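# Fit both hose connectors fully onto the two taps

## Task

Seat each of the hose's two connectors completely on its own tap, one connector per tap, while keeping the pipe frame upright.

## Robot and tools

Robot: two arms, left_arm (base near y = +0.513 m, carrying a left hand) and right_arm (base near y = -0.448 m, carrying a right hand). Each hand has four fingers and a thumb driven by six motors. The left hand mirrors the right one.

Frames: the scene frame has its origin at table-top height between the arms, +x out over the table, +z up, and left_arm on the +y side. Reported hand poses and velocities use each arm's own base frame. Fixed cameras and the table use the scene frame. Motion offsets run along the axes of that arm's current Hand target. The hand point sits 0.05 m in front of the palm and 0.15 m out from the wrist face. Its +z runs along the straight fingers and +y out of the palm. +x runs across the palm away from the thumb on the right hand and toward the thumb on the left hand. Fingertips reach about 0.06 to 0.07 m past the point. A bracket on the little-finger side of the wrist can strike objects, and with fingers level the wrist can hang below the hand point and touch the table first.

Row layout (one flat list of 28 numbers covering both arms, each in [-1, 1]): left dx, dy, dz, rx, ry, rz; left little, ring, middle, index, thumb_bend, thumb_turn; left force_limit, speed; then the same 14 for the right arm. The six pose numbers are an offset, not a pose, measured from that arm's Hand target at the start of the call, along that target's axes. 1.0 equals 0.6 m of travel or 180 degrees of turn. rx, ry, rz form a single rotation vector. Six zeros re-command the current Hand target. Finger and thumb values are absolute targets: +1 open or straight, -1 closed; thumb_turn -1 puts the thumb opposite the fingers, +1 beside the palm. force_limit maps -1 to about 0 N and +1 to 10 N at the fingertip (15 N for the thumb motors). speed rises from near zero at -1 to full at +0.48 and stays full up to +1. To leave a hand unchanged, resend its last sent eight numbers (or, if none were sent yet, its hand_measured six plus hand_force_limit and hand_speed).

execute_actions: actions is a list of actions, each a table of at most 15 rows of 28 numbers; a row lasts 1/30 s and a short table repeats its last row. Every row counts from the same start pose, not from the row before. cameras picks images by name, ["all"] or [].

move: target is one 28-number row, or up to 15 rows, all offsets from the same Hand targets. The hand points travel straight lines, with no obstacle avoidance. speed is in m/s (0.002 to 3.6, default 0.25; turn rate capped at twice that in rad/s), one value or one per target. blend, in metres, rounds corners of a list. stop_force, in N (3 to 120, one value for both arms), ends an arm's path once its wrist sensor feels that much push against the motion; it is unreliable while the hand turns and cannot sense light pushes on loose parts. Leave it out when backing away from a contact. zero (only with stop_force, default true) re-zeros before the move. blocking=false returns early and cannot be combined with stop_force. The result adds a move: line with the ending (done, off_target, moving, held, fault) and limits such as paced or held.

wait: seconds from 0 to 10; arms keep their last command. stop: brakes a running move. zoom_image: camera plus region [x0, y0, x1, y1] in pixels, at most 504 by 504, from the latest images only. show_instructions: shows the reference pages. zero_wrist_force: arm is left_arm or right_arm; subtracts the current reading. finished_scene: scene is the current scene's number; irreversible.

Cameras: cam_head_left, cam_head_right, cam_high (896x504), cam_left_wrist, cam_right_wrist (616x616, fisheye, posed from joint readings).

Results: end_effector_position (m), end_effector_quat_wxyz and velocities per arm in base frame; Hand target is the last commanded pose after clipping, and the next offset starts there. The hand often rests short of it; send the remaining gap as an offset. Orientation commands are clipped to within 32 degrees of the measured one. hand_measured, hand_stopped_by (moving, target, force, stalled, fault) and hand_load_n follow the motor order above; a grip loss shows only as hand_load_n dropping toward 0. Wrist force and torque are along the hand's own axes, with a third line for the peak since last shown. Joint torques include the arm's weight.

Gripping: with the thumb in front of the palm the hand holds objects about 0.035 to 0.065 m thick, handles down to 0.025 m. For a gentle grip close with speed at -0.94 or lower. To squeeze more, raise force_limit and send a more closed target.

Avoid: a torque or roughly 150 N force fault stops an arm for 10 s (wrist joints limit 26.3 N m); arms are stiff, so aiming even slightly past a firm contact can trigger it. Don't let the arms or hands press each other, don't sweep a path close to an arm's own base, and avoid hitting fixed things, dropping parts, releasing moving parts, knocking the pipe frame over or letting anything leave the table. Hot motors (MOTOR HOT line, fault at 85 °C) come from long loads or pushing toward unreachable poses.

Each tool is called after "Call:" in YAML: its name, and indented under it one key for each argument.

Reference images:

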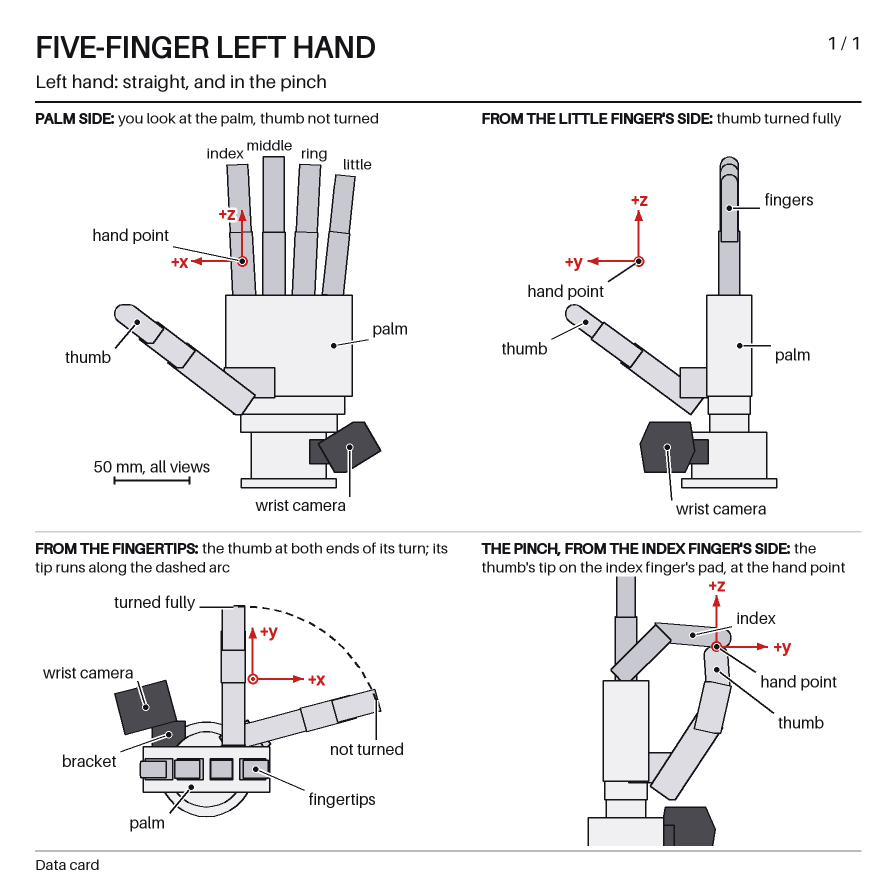

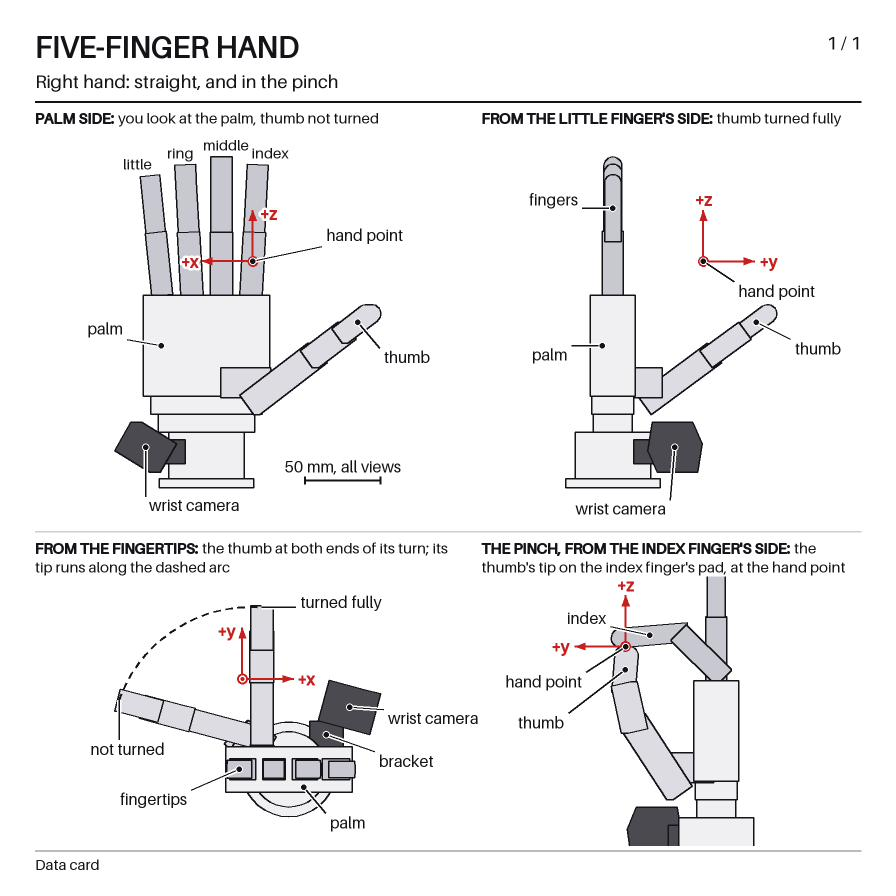

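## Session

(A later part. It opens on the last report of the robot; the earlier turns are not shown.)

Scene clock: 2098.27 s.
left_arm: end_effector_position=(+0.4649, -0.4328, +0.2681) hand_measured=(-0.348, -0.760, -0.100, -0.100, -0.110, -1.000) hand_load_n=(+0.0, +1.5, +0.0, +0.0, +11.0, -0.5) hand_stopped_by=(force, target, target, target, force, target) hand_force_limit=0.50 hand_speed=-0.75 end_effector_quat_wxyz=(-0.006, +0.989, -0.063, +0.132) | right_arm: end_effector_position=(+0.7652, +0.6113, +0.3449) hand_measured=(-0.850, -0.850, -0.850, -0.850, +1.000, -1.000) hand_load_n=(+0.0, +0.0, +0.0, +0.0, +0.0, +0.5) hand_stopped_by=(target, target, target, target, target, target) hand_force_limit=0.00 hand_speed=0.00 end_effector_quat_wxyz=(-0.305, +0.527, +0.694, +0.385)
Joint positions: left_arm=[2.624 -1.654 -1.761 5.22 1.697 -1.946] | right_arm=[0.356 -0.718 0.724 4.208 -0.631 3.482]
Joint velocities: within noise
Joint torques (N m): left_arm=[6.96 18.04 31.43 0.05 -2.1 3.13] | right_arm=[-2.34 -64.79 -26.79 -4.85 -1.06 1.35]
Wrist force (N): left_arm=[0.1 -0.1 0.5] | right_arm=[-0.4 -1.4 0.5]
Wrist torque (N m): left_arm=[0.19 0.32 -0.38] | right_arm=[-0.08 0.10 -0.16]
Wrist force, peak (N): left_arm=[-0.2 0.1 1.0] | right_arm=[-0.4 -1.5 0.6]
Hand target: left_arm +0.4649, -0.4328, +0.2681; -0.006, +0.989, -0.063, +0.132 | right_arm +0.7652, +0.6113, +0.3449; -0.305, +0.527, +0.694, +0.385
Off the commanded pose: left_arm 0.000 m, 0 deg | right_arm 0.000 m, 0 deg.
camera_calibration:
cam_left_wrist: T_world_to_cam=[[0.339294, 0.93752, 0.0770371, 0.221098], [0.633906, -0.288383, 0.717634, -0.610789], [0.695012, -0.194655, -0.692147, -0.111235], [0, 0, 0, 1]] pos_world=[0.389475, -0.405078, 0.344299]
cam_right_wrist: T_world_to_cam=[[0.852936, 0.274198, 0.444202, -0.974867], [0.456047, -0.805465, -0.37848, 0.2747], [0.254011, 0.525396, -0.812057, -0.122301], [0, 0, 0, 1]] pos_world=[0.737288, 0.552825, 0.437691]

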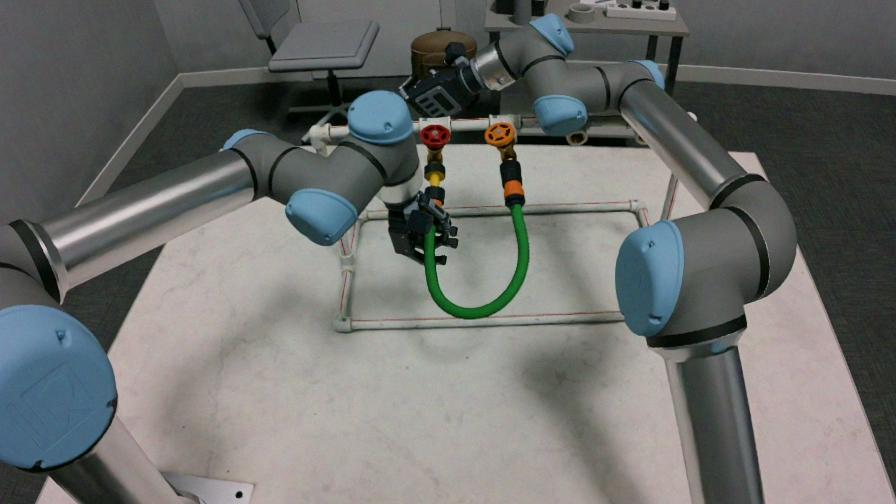

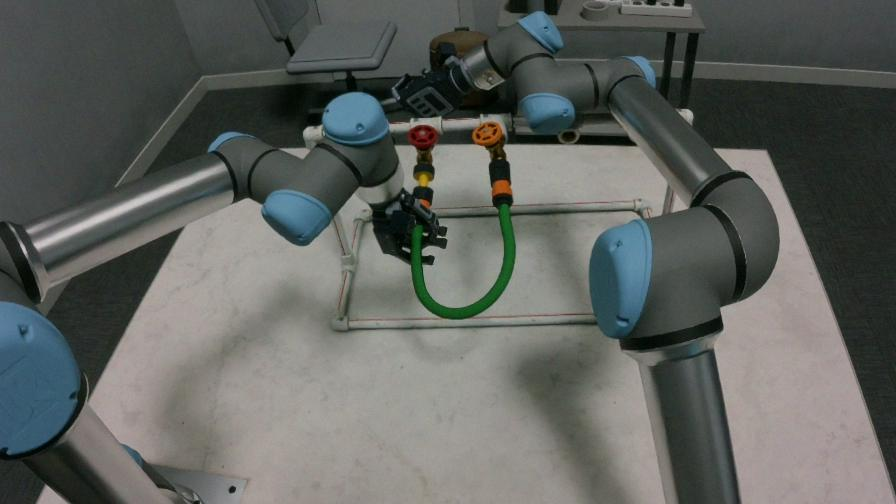

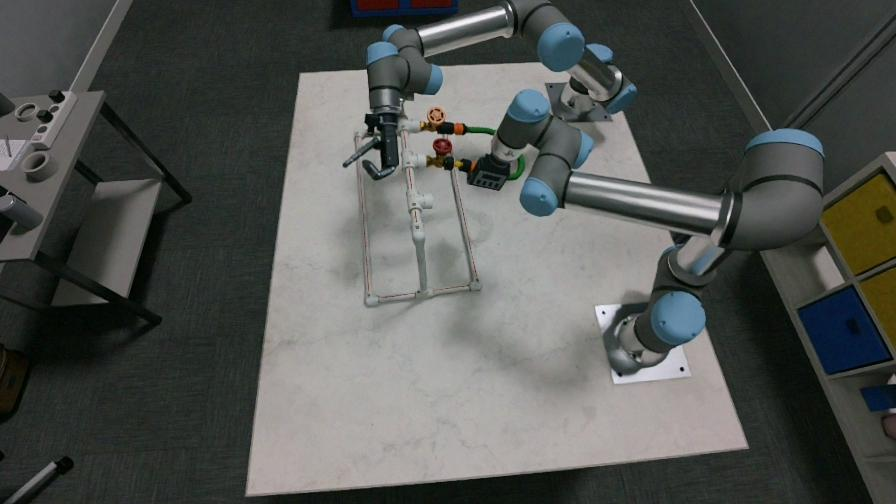

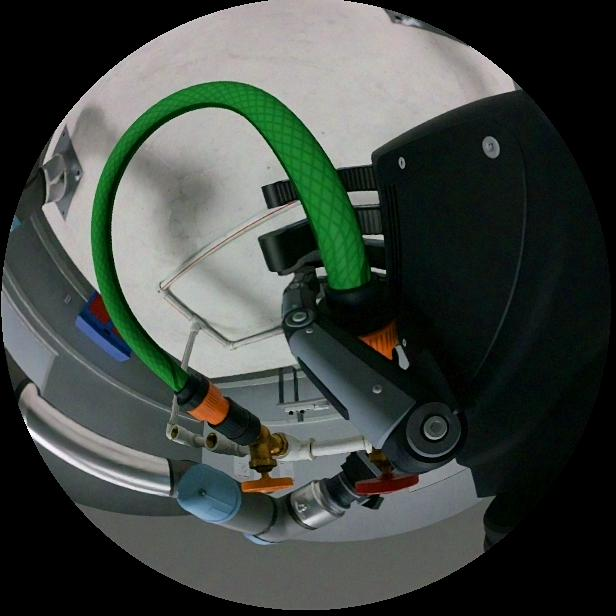

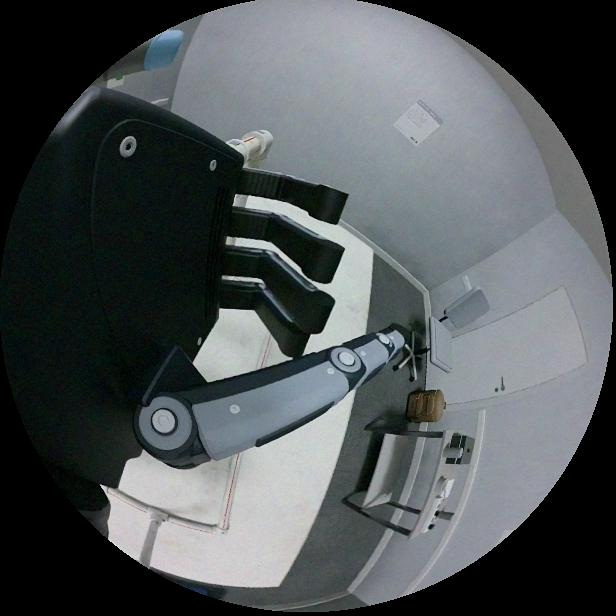

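Call:
move:
  target: [0.01648, -0.00247, 0, 0, 0, 0, -0.6, -0.76, -0.1, -0.1, -0.95, -1, 0.5, -0.75, 0,0,0,0,0,0,-0.85,-0.85,-0.85,-0.85,1,-1,0,0]
  speed: 0.015
  stop_force: 8
  cameras: ["cam_head_left", "cam_high"]

Scene clock: 2105.20 s.
left_arm: end_effector_position=(+0.4745, -0.4326, +0.2707) hand_measured=(-0.348, -0.760, -0.100, -0.100, -0.110, -1.000) hand_load_n=(+0.0, +1.0, +0.0, +0.0, +11.5, -1.0) hand_stopped_by=(force, target, target, target, force, target) hand_force_limit=0.50 hand_speed=-0.75 end_effector_quat_wxyz=(-0.006, +0.989, -0.063, +0.132) | right_arm: end_effector_position=(+0.7652, +0.6113, +0.3449) hand_measured=(-0.850, -0.850, -0.850, -0.850, +1.000, -1.000) hand_load_n=(+0.0, +0.0, +0.0, +0.0, +0.0, +0.0) hand_stopped_by=(target, target, target, target, target, target) hand_force_limit=0.00 hand_speed=0.00 end_effector_quat_wxyz=(-0.305, +0.527, +0.694, +0.385)
Joint positions: left_arm=[2.634 -1.669 -1.738 5.213 1.695 -1.936] | right_arm=[0.356 -0.718 0.724 4.208 -0.631 3.482]
Joint torques (N m): left_arm=[6.99 18.68 31.02 0.2 -2.12 3.02] | right_arm=[-8.73 -64.6 -29.02 -4.92 -1.05 1.36]
Wrist force (N): left_arm=[-0.8 -0.4 0.6] | right_arm=[-0.6 -1.2 0.5]
Wrist torque (N m): left_arm=[0.15 0.38 -0.36] | right_arm=[-0.05 0.14 -0.17]
Wrist force, peak (N): left_arm=[-0.8 -0.2 1.0] | right_arm=[-0.5 -1.6 0.5]
Hand target: left_arm +0.4745, -0.4326, +0.2707; -0.006, +0.989, -0.063, +0.132 | right_arm +0.7652, +0.6113, +0.3449; -0.305, +0.527, +0.694, +0.385
Off the commanded pose: left_arm 0.000 m, 0 deg | right_arm 0.000 m, 0 deg.
move: done
Images, in order (width x height): cam_head_left 896x504, cam_high 896x504.

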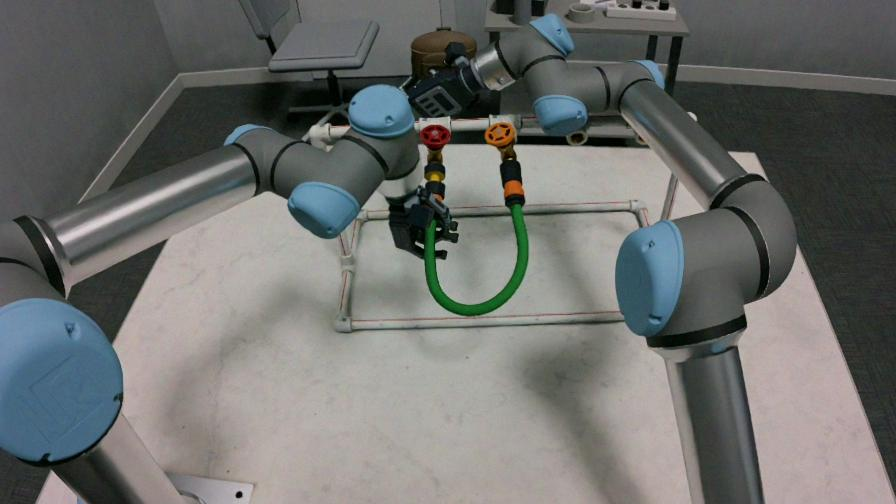

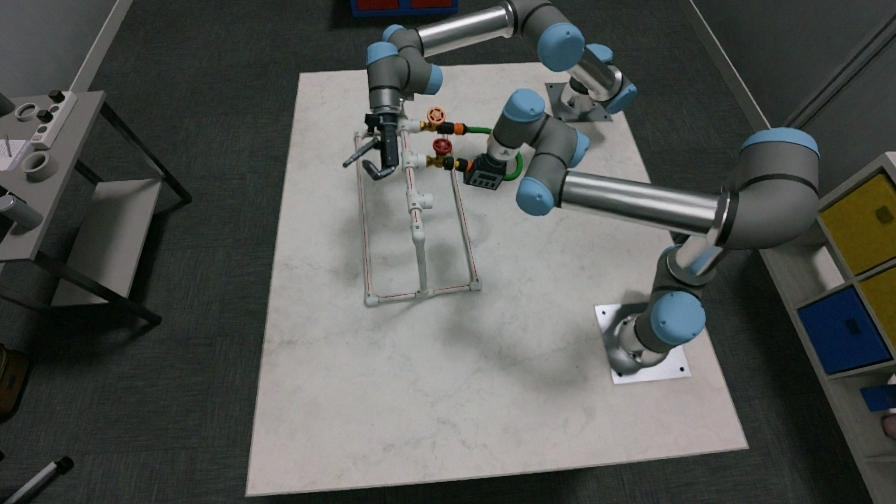

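Call:
zoom_image:
  camera: "cam_head_left"
  region: [395, 110, 485, 230]

Call:
zoom_image:
  camera: "cam_high"
  region: [360, 90, 520, 210]

Scaled by 4.200 from the camera's 896x504 image, which has a finer 1280x720 frame.

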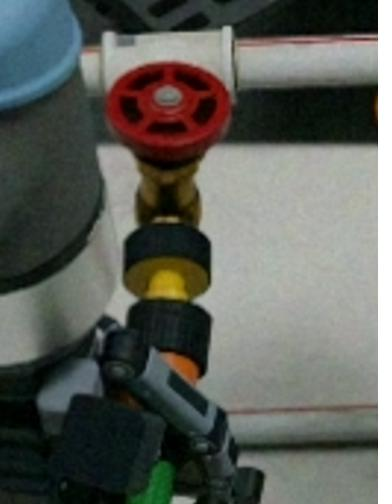

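Scaled by 3.150 from the camera's 896x504 image, which has a finer 1280x720 frame.

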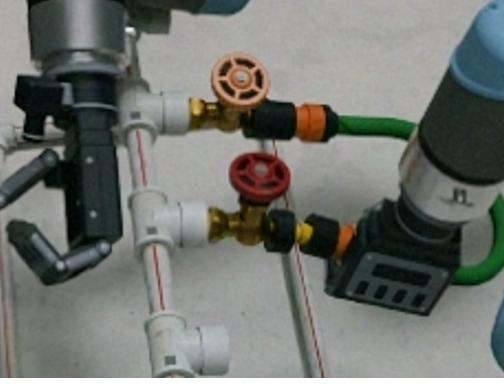

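Call:
move:
  target: [0.01648, -0.00247, 0, 0, 0, 0, -0.6, -0.76, -0.1, -0.1, -0.95, -1, 0.5, -0.75, 0,0,0,0,0,0,-0.85,-0.85,-0.85,-0.85,1,-1,0,0]
  speed: 0.015
  stop_force: 12
  cameras: ["cam_head_left", "cam_high"]

Call:
zoom_image:
  camera: "cam_head_left"
  region: [395, 110, 485, 230]

Call:
zoom_image:
  camera: "cam_high"
  region: [360, 90, 520, 210]

Scene clock: 2114.20 s.
left_arm: end_effector_position=(+0.4842, -0.4324, +0.2733) hand_measured=(-0.348, -0.760, -0.100, -0.100, -0.110, -1.000) hand_load_n=(+0.0, +0.0, +0.0, +0.0, +11.5, -0.5) hand_stopped_by=(force, target, target, target, force, target) hand_force_limit=0.50 hand_speed=-0.75 end_effector_quat_wxyz=(-0.006, +0.989, -0.063, +0.132) | right_arm: end_effector_position=(+0.7652, +0.6113, +0.3449) hand_measured=(-0.850, -0.850, -0.850, -0.850, +1.000, -1.000) hand_load_n=(+0.0, +0.0, +0.0, +0.0, +0.0, +0.0) hand_stopped_by=(target, target, target, target, target, target) hand_force_limit=0.00 hand_speed=0.00 end_effector_quat_wxyz=(-0.305, +0.527, +0.694, +0.385)
Joint positions: left_arm=[2.643 -1.684 -1.715 5.206 1.693 -1.927] | right_arm=[0.356 -0.718 0.724 4.208 -0.631 3.482]
Joint torques (N m): left_arm=[9.35 20.29 33.89 1.58 -1.61 2.84] | right_arm=[-7.98 -64.37 -30.21 -4.85 -0.83 1.16]
Wrist force (N): left_arm=[-6.3 0.0 1.7] | right_arm=[-0.4 -1.4 0.5]
Wrist torque (N m): left_arm=[0.14 0.44 -0.58] | right_arm=[-0.09 0.10 -0.16]
Wrist force, peak (N): left_arm=[-6.7 0.1 2.1] | right_arm=[-0.5 -1.6 0.5]
Hand target: left_arm +0.4842, -0.4324, +0.2733; -0.006, +0.989, -0.063, +0.132 | right_arm +0.7652, +0.6113, +0.3449; -0.305, +0.527, +0.694, +0.385
Off the commanded pose: left_arm 0.000 m, 0 deg | right_arm 0.000 m, 0 deg.
move: done
Images, in order (width x height): cam_head_left 896x504, cam_high 896x504.

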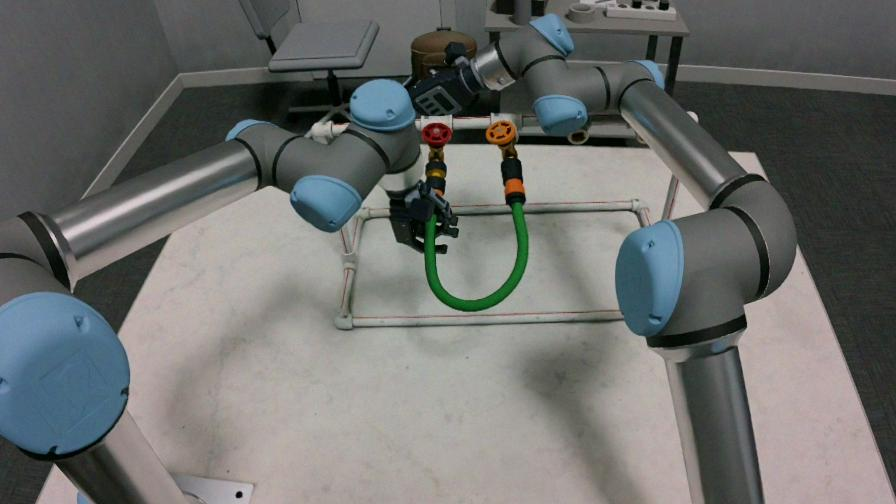

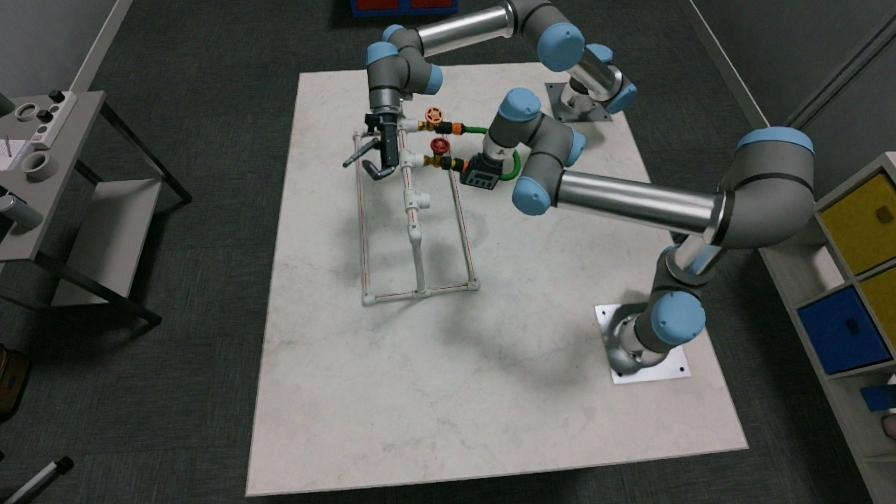

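Scaled by 4.200 from the camera's 896x504 image, which has a finer 1280x720 frame.

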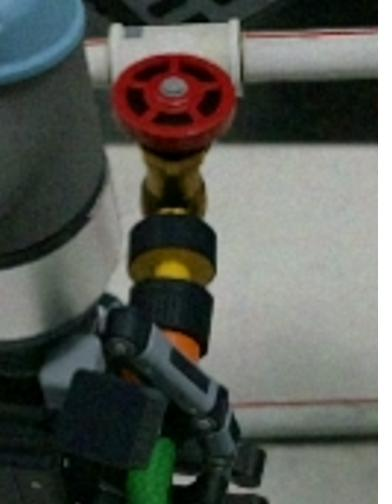

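Scaled by 3.150 from the camera's 896x504 image, which has a finer 1280x720 frame.

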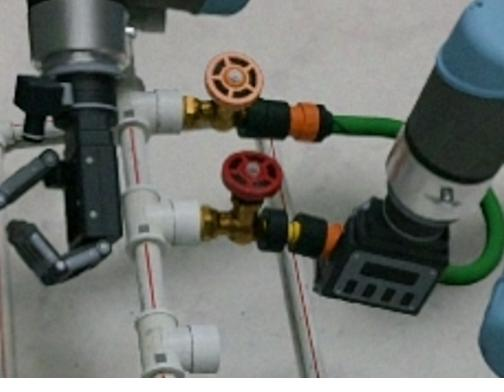

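Call:
move:
  target: [0.01648, -0.00247, 0, 0, 0, 0, -0.6, -0.76, -0.1, -0.1, -0.95, -1, 0.5, -0.75, 0,0,0,0,0,0,-0.85,-0.85,-0.85,-0.85,1,-1,0,0]
  speed: 0.012
  stop_force: 20
  cameras: ["cam_head_left", "cam_high"]

Call:
zoom_image:
  camera: "cam_head_left"
  region: [395, 110, 485, 230]

Call:
zoom_image:
  camera: "cam_high"
  region: [360, 90, 520, 210]

Scene clock: 2120.03 s.
left_arm: end_effector_position=(+0.4938, -0.4322, +0.2760) hand_measured=(-0.348, -0.760, -0.100, -0.100, -0.110, -1.000) hand_load_n=(+0.0, +0.0, +0.5, +0.0, +9.0, -1.5) hand_stopped_by=(force, target, target, target, force, target) hand_force_limit=0.50 hand_speed=-0.75 end_effector_quat_wxyz=(-0.006, +0.989, -0.063, +0.132) | right_arm: end_effector_position=(+0.7652, +0.6113, +0.3449) hand_measured=(-0.850, -0.850, -0.850, -0.850, +1.000, -1.000) hand_load_n=(+0.0, +0.0, +0.0, +0.0, +0.0, +0.0) hand_stopped_by=(target, target, target, target, target, target) hand_force_limit=0.00 hand_speed=0.00 end_effector_quat_wxyz=(-0.305, +0.527, +0.694, +0.385)
Joint positions: left_arm=[2.652 -1.699 -1.691 5.198 1.691 -1.918] | right_arm=[0.356 -0.718 0.724 4.208 -0.631 3.482]
Joint torques (N m): left_arm=[9.43 23.35 35.25 1.98 -1.52 2.68] | right_arm=[-8.81 -64.02 -29.73 -4.83 -0.77 1.18]
Wrist force (N): left_arm=[-6.8 0.5 4.9] | right_arm=[-0.5 -1.4 0.6]
Wrist torque (N m): left_arm=[0.11 0.47 -0.51] | right_arm=[-0.09 0.11 -0.17]
Wrist force, peak (N): left_arm=[-6.7 0.7 5.3] | right_arm=[-0.5 -1.6 0.7]
Hand target: left_arm +0.4938, -0.4322, +0.2760; -0.006, +0.989, -0.063, +0.132 | right_arm +0.7652, +0.6113, +0.3449; -0.305, +0.527, +0.694, +0.385
Off the commanded pose: left_arm 0.000 m, 0 deg | right_arm 0.000 m, 0 deg.
move: done
Images, in order (width x height): cam_head_left 896x504, cam_high 896x504.

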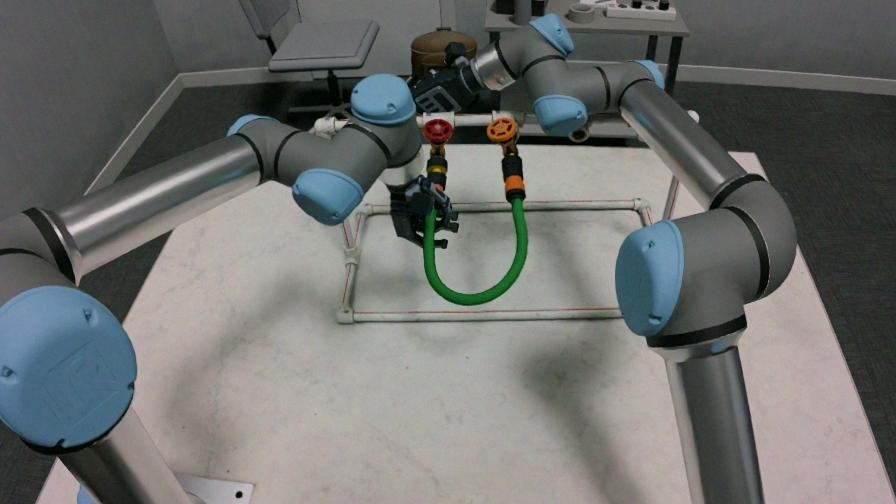

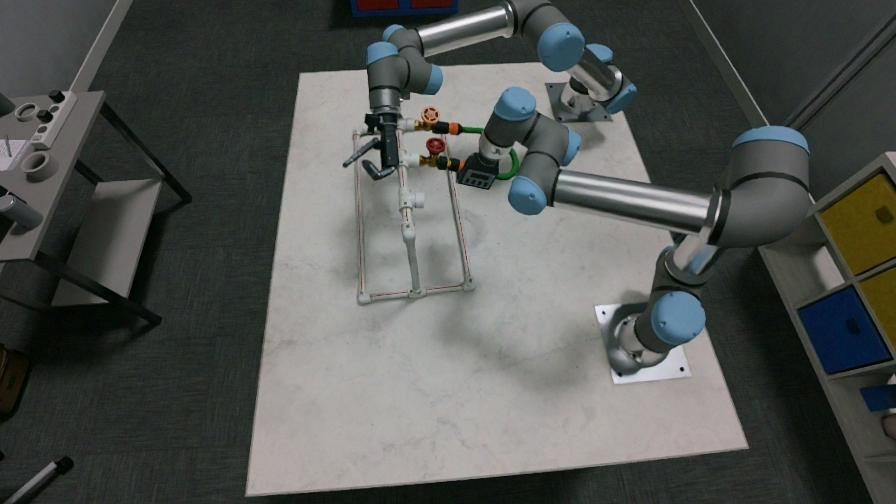

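Scaled by 4.200 from the camera's 896x504 image, which has a finer 1280x720 frame.

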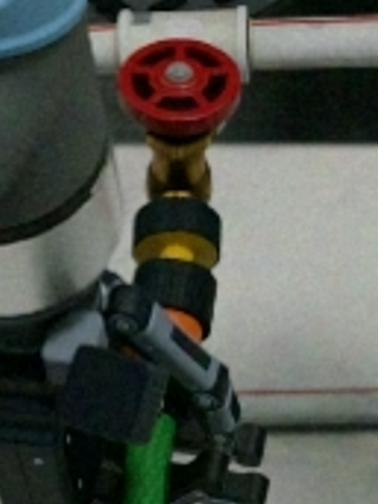

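Scaled by 3.150 from the camera's 896x504 image, which has a finer 1280x720 frame.

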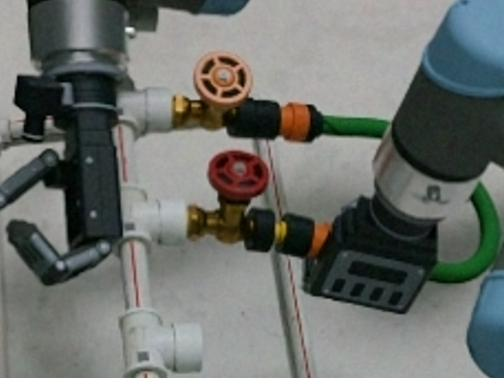

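Call:
move:
  target: [0.0127, -0.0022, 0.0035, 0, 0, 0, -0.6, -0.76, -0.1, -0.1, -0.95, -1, 0.5, -0.75, 0,0,0,0,0,0,-0.85,-0.85,-0.85,-0.85,1,-1,0,0]
  speed: 0.012
  stop_force: 12
  cameras: ["cam_head_left", "cam_high"]

Call:
zoom_image:
  camera: "cam_head_left"
  region: [395, 110, 485, 230]

Call:
zoom_image:
  camera: "cam_high"
  region: [360, 90, 520, 210]

Scene clock: 2129.30 s.
left_arm: end_effector_position=(+0.5018, -0.4319, +0.2760) hand_measured=(-0.348, -0.760, -0.100, -0.100, -0.110, -1.000) hand_load_n=(+0.0, +0.0, +0.0, +0.5, +8.0, -2.5) hand_stopped_by=(force, target, target, target, force, target) hand_force_limit=0.50 hand_speed=-0.75 end_effector_quat_wxyz=(-0.006, +0.989, -0.063, +0.132) | right_arm: end_effector_position=(+0.7652, +0.6113, +0.3449) hand_measured=(-0.850, -0.850, -0.850, -0.850, +1.000, -1.000) hand_load_n=(+0.0, +0.0, +0.0, +0.0, +0.0, +0.0) hand_stopped_by=(target, target, target, target, target, target) hand_force_limit=0.00 hand_speed=0.00 end_effector_quat_wxyz=(-0.305, +0.527, +0.694, +0.385)
Joint positions: left_arm=[2.659 -1.712 -1.676 5.197 1.689 -1.911] | right_arm=[0.356 -0.718 0.724 4.208 -0.631 3.482]
Joint torques (N m): left_arm=[17.64 18.75 32.45 1.33 1.44 2.11] | right_arm=[9.27 -63.66 -30.36 -0.32 3.81 0.96]
Wrist force (N): left_arm=[-11.7 10.7 -4.6] | right_arm=[0.1 10.0 2.3]
Wrist torque (N m): left_arm=[0.58 0.54 -0.63] | right_arm=[0.31 0.05 0.16]
Wrist force, peak (N): left_arm=[-11.8 10.9 -4.9] | right_arm=[0.2 10.3 2.3]
Hand target: left_arm +0.5018, -0.4319, +0.2760; -0.006, +0.989, -0.063, +0.132 | right_arm +0.7652, +0.6113, +0.3449; -0.305, +0.527, +0.694, +0.385
Off the commanded pose: left_arm 0.000 m, 0 deg | right_arm 0.000 m, 0 deg.
move: done
Images, in order (width x height): cam_head_left 896x504, cam_high 896x504.

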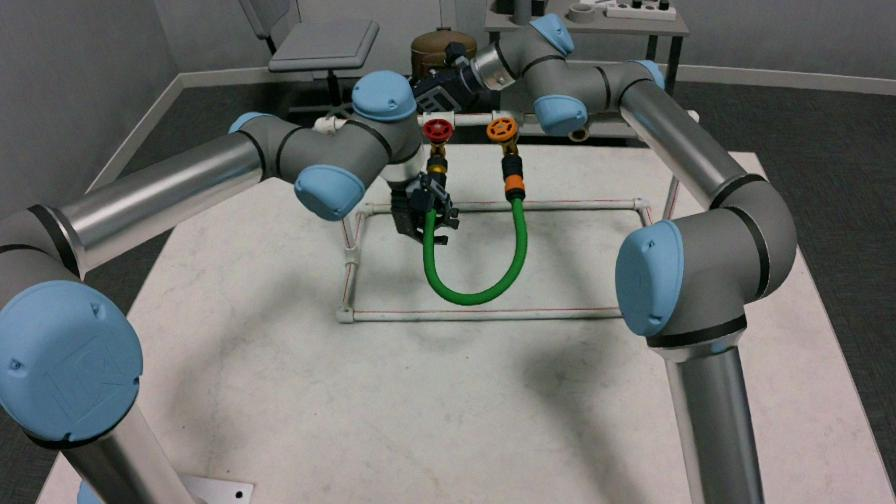

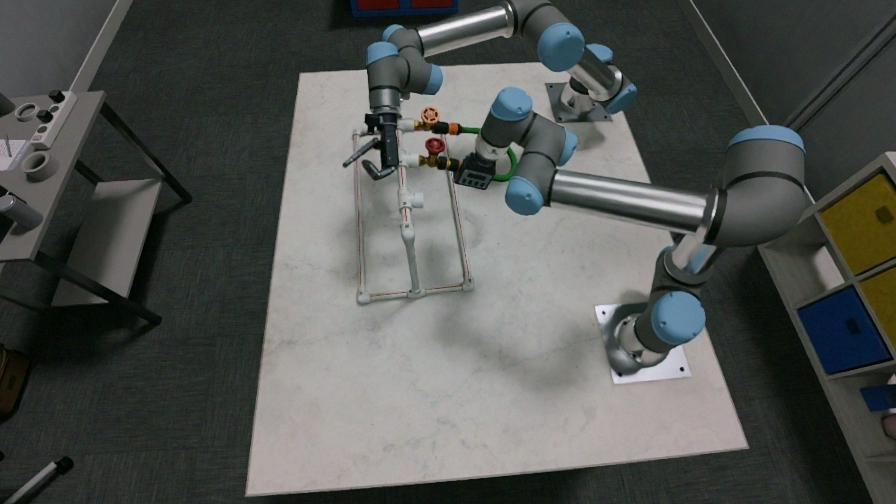

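Scaled by 4.200 from the camera's 896x504 image, which has a finer 1280x720 frame.

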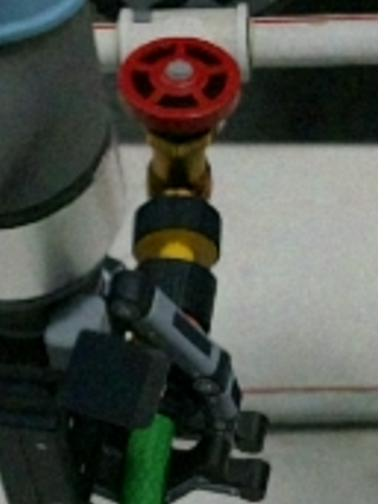

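Scaled by 3.150 from the camera's 896x504 image, which has a finer 1280x720 frame.

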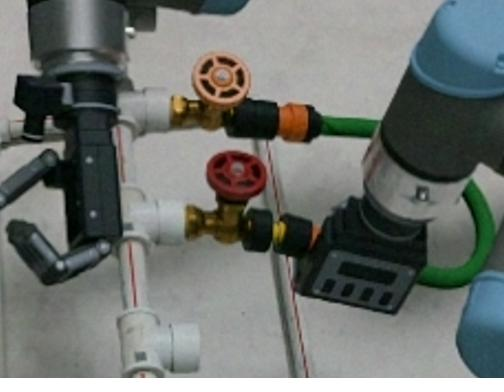

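Call:
wait:
  seconds: 0.1
  cameras: ["cam_left_wrist"]

Call:
zoom_image:
  camera: "cam_left_wrist"
  region: [230, 200, 530, 500]

Scene clock: 2134.10 s.
left_arm: end_effector_position=(+0.5018, -0.4319, +0.2760) hand_measured=(-0.348, -0.760, -0.100, -0.100, -0.110, -1.000) hand_load_n=(+0.0, +0.0, +0.0, +0.0, +8.0, -2.5) hand_stopped_by=(force, target, target, target, force, target) hand_force_limit=0.50 hand_speed=-0.75 end_effector_quat_wxyz=(-0.006, +0.989, -0.063, +0.132) | right_arm: end_effector_position=(+0.7652, +0.6113, +0.3449) hand_measured=(-0.850, -0.850, -0.850, -0.850, +1.000, -1.000) hand_load_n=(+0.0, +0.0, +0.0, +0.0, +0.0, +0.0) hand_stopped_by=(target, target, target, target, target, target) hand_force_limit=0.00 hand_speed=0.00 end_effector_quat_wxyz=(-0.305, +0.527, +0.694, +0.385)
Joint positions: left_arm=[2.659 -1.712 -1.676 5.197 1.689 -1.911] | right_arm=[0.356 -0.718 0.724 4.208 -0.631 3.482]
Joint torques (N m): left_arm=[18.24 18.55 32.37 1.71 3 2.19] | right_arm=[16.86 -63.04 -30.16 -0.09 3.74 1.09]
Wrist force (N): left_arm=[-11.7 10.9 -4.8] | right_arm=[0.1 10.6 1.9]
Wrist torque (N m): left_arm=[0.62 0.53 -0.63] | right_arm=[0.38 0.06 0.16]
Wrist force, peak (N): left_arm=[-12.1 11.0 -4.6] | right_arm=[0.0 10.8 1.9]
Hand target: left_arm +0.5018, -0.4319, +0.2760; -0.006, +0.989, -0.063, +0.132 | right_arm +0.7652, +0.6113, +0.3449; -0.305, +0.527, +0.694, +0.385
Off the commanded pose: left_arm 0.000 m, 0 deg | right_arm 0.000 m, 0 deg.
wait: 0.10 s; at rest from the start
camera_calibration:
cam_left_wrist: T_world_to_cam=[[0.339294, 0.93752, 0.0770371, 0.20704], [0.633906, -0.288383, 0.717634, -0.639489], [0.695012, -0.194655, -0.692147, -0.131288], [0, 0, 0, 1]] pos_world=[0.426375, -0.404078, 0.352099]
Images, in order (width x height): cam_left_wrist 616x616.

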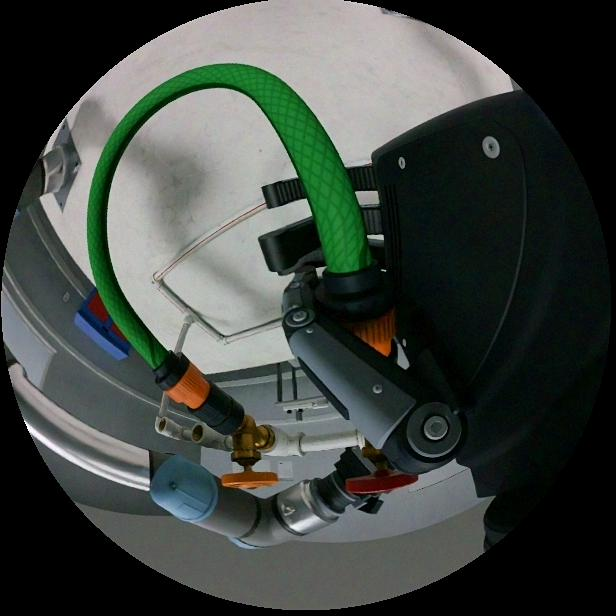

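Scaled by 1.680 from the camera's 616x616 image, which has a finer 880x880 frame.

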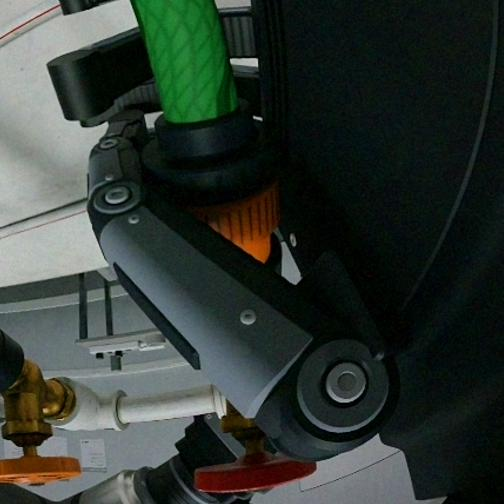

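Call:
move:
  target: [0, 0.0025, -0.0015, 0, 0, 0, -0.6, -0.76, -0.1, -0.1, -0.98, -1, 1, -0.75, 0,0,0,0,0,0,-0.85,-0.85,-0.85,-0.85,1,-1,0,0]
  speed: 0.012

Scene clock: 2197.70 s.
left_arm: end_effector_position=(+0.5014, -0.4333, +0.2767) hand_measured=(-0.348, -0.760, -0.100, -0.100, -0.136, -1.000) hand_load_n=(+0.5, +0.0, +0.0, +0.0, +15.0, -1.0) hand_stopped_by=(force, target, target, target, force, target) hand_force_limit=1.00 hand_speed=-0.75 end_effector_quat_wxyz=(-0.006, +0.989, -0.063, +0.132) | right_arm: end_effector_position=(+0.7652, +0.6113, +0.3449) hand_measured=(-0.850, -0.850, -0.850, -0.850, +1.000, -1.000) hand_load_n=(+0.0, +0.0, +0.0, +0.0, +0.0, +0.5) hand_stopped_by=(target, target, target, target, target, target) hand_force_limit=0.00 hand_speed=0.00 end_effector_quat_wxyz=(-0.305, +0.527, +0.694, +0.385)
Joint positions: left_arm=[2.657 -1.713 -1.672 5.194 1.69 -1.914] | right_arm=[0.356 -0.718 0.724 4.208 -0.631 3.482]
Joint torques (N m): left_arm=[-9.2 25.01 37.64 3.09 2.09 -3.19] | right_arm=[16.19 -62.91 -28.8 -0.06 3.89 0.92]
Wrist force (N): left_arm=[-11.6 -0.4 5.8] | right_arm=[-1.2 5.6 -1.5]
Wrist torque (N m): left_arm=[0.01 0.64 -0.62] | right_arm=[0.40 0.18 -0.05]
Wrist force, peak (N): left_arm=[-14.0 11.0 -4.7] | right_arm=[0.2 13.1 3.3]
Hand target: left_arm +0.5014, -0.4333, +0.2768; -0.006, +0.989, -0.063, +0.132 | right_arm +0.7652, +0.6113, +0.3449; -0.305, +0.527, +0.694, +0.385
Off the commanded pose: left_arm 0.000 m, 0 deg | right_arm 0.000 m, 0 deg.
move: done

Call:
move:
  target: [0.0098, -0.0016, 0.0008, 0, 0, 0, -0.6, -0.76, -0.1, -0.1, -0.98, -1, 1, -0.75, 0,0,0,0,0,0,-0.85,-0.85,-0.85,-0.85,1,-1,0,0]
  speed: 0.01
  stop_force: 30
  cameras: ["cam_head_left", "cam_high", "cam_left_wrist"]

Call:
zoom_image:
  camera: "cam_head_left"
  region: [395, 110, 485, 230]

Call:
zoom_image:
  camera: "cam_high"
  region: [360, 90, 520, 210]

Call:
zoom_image:
  camera: "cam_left_wrist"
  region: [230, 200, 530, 500]

Scene clock: 2202.83 s.
left_arm: end_effector_position=(+0.5073, -0.4331, +0.2779) hand_measured=(-0.348, -0.760, -0.100, -0.100, -0.136, -1.000) hand_load_n=(+0.0, +0.0, +0.0, +0.0, +24.5, -7.5) hand_stopped_by=(force, target, target, target, force, target) hand_force_limit=1.00 hand_speed=-0.75 end_effector_quat_wxyz=(-0.006, +0.989, -0.063, +0.132) | right_arm: end_effector_position=(+0.7652, +0.6113, +0.3449) hand_measured=(-0.850, -0.850, -0.850, -0.850, +1.000, -1.000) hand_load_n=(+0.0, +0.0, +0.0, +0.0, +0.0, +0.5) hand_stopped_by=(target, target, target, target, target, target) hand_force_limit=0.00 hand_speed=0.00 end_effector_quat_wxyz=(-0.305, +0.527, +0.694, +0.385)
Joint positions: left_arm=[2.662 -1.723 -1.658 5.191 1.688 -1.908] | right_arm=[0.356 -0.718 0.724 4.208 -0.631 3.482]
Joint torques (N m): left_arm=[24.02 18.36 41.02 6.44 2.26 2.04] | right_arm=[11.59 -63.03 -24.56 -0.02 3.77 1.06]
Wrist force (N): left_arm=[-37.8 5.5 -6.4] | right_arm=[-6.2 35.0 -0.4]
Wrist torque (N m): left_arm=[0.42 1.48 -1.88] | right_arm=[1.51 0.29 0.23]
Wrist force, peak (N): left_arm=[-39.4 6.6 -0.9] | right_arm=[-6.2 36.9 -0.3]
Hand target: left_arm +0.5073, -0.4331, +0.2779; -0.006, +0.989, -0.063, +0.132 | right_arm +0.7652, +0.6113, +0.3449; -0.305, +0.527, +0.694, +0.385
Off the commanded pose: left_arm 0.000 m, 0 deg | right_arm 0.000 m, 0 deg.
move: done
camera_calibration:
cam_left_wrist: T_world_to_cam=[[0.339294, 0.93752, 0.0770371, 0.206238], [0.633906, -0.288383, 0.717634, -0.644786], [0.695012, -0.194655, -0.692147, -0.133979], [0, 0, 0, 1]] pos_world=[0.431875, -0.405378, 0.354099]
Images, in order (width x height): cam_head_left 896x504, cam_high 896x504, cam_left_wrist 616x616.

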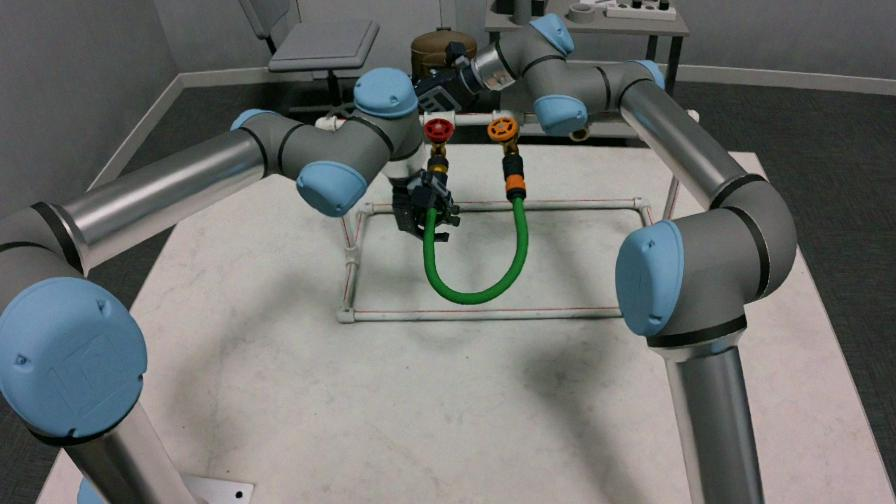

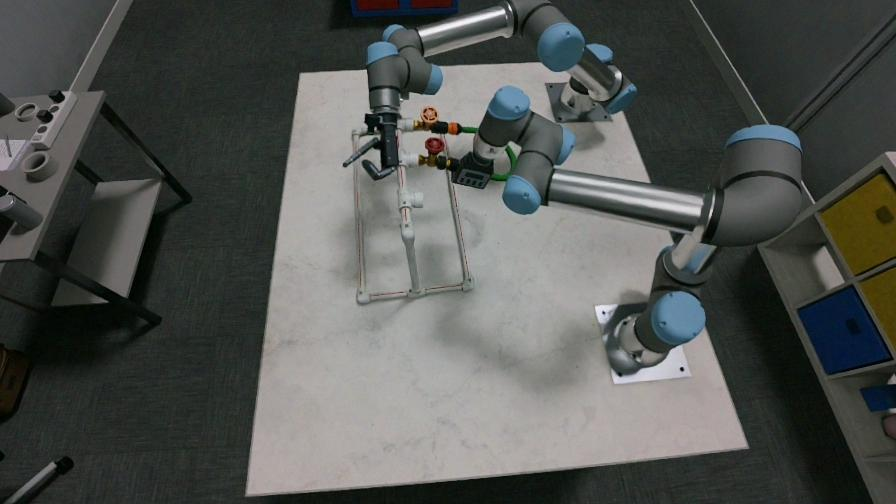

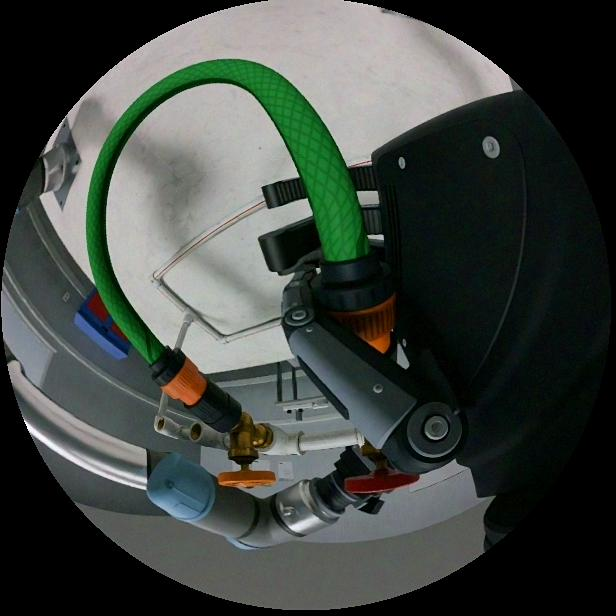

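Scaled by 4.200 from the camera's 896x504 image, which has a finer 1280x720 frame.

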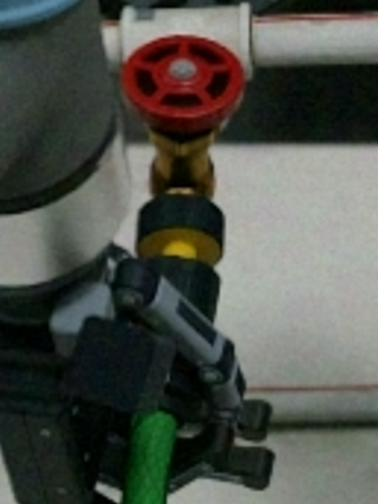

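Scaled by 3.150 from the camera's 896x504 image, which has a finer 1280x720 frame.

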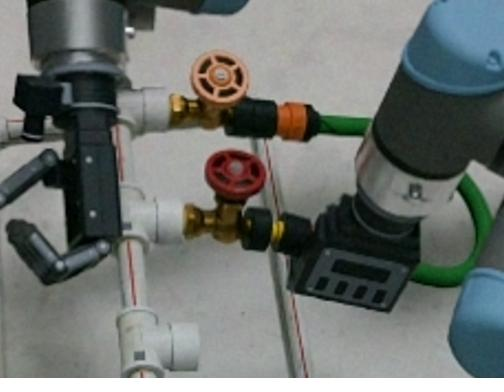

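Scaled by 1.680 from the camera's 616x616 image, which has a finer 880x880 frame.

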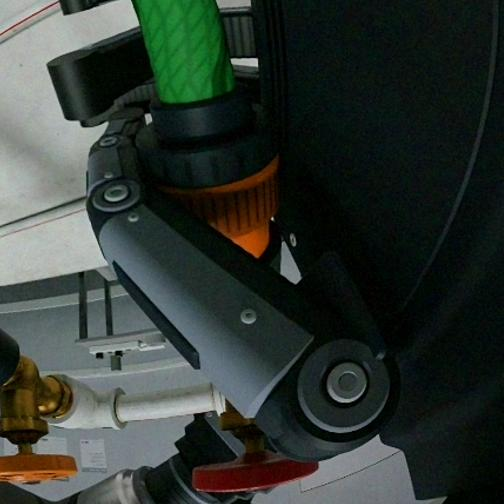

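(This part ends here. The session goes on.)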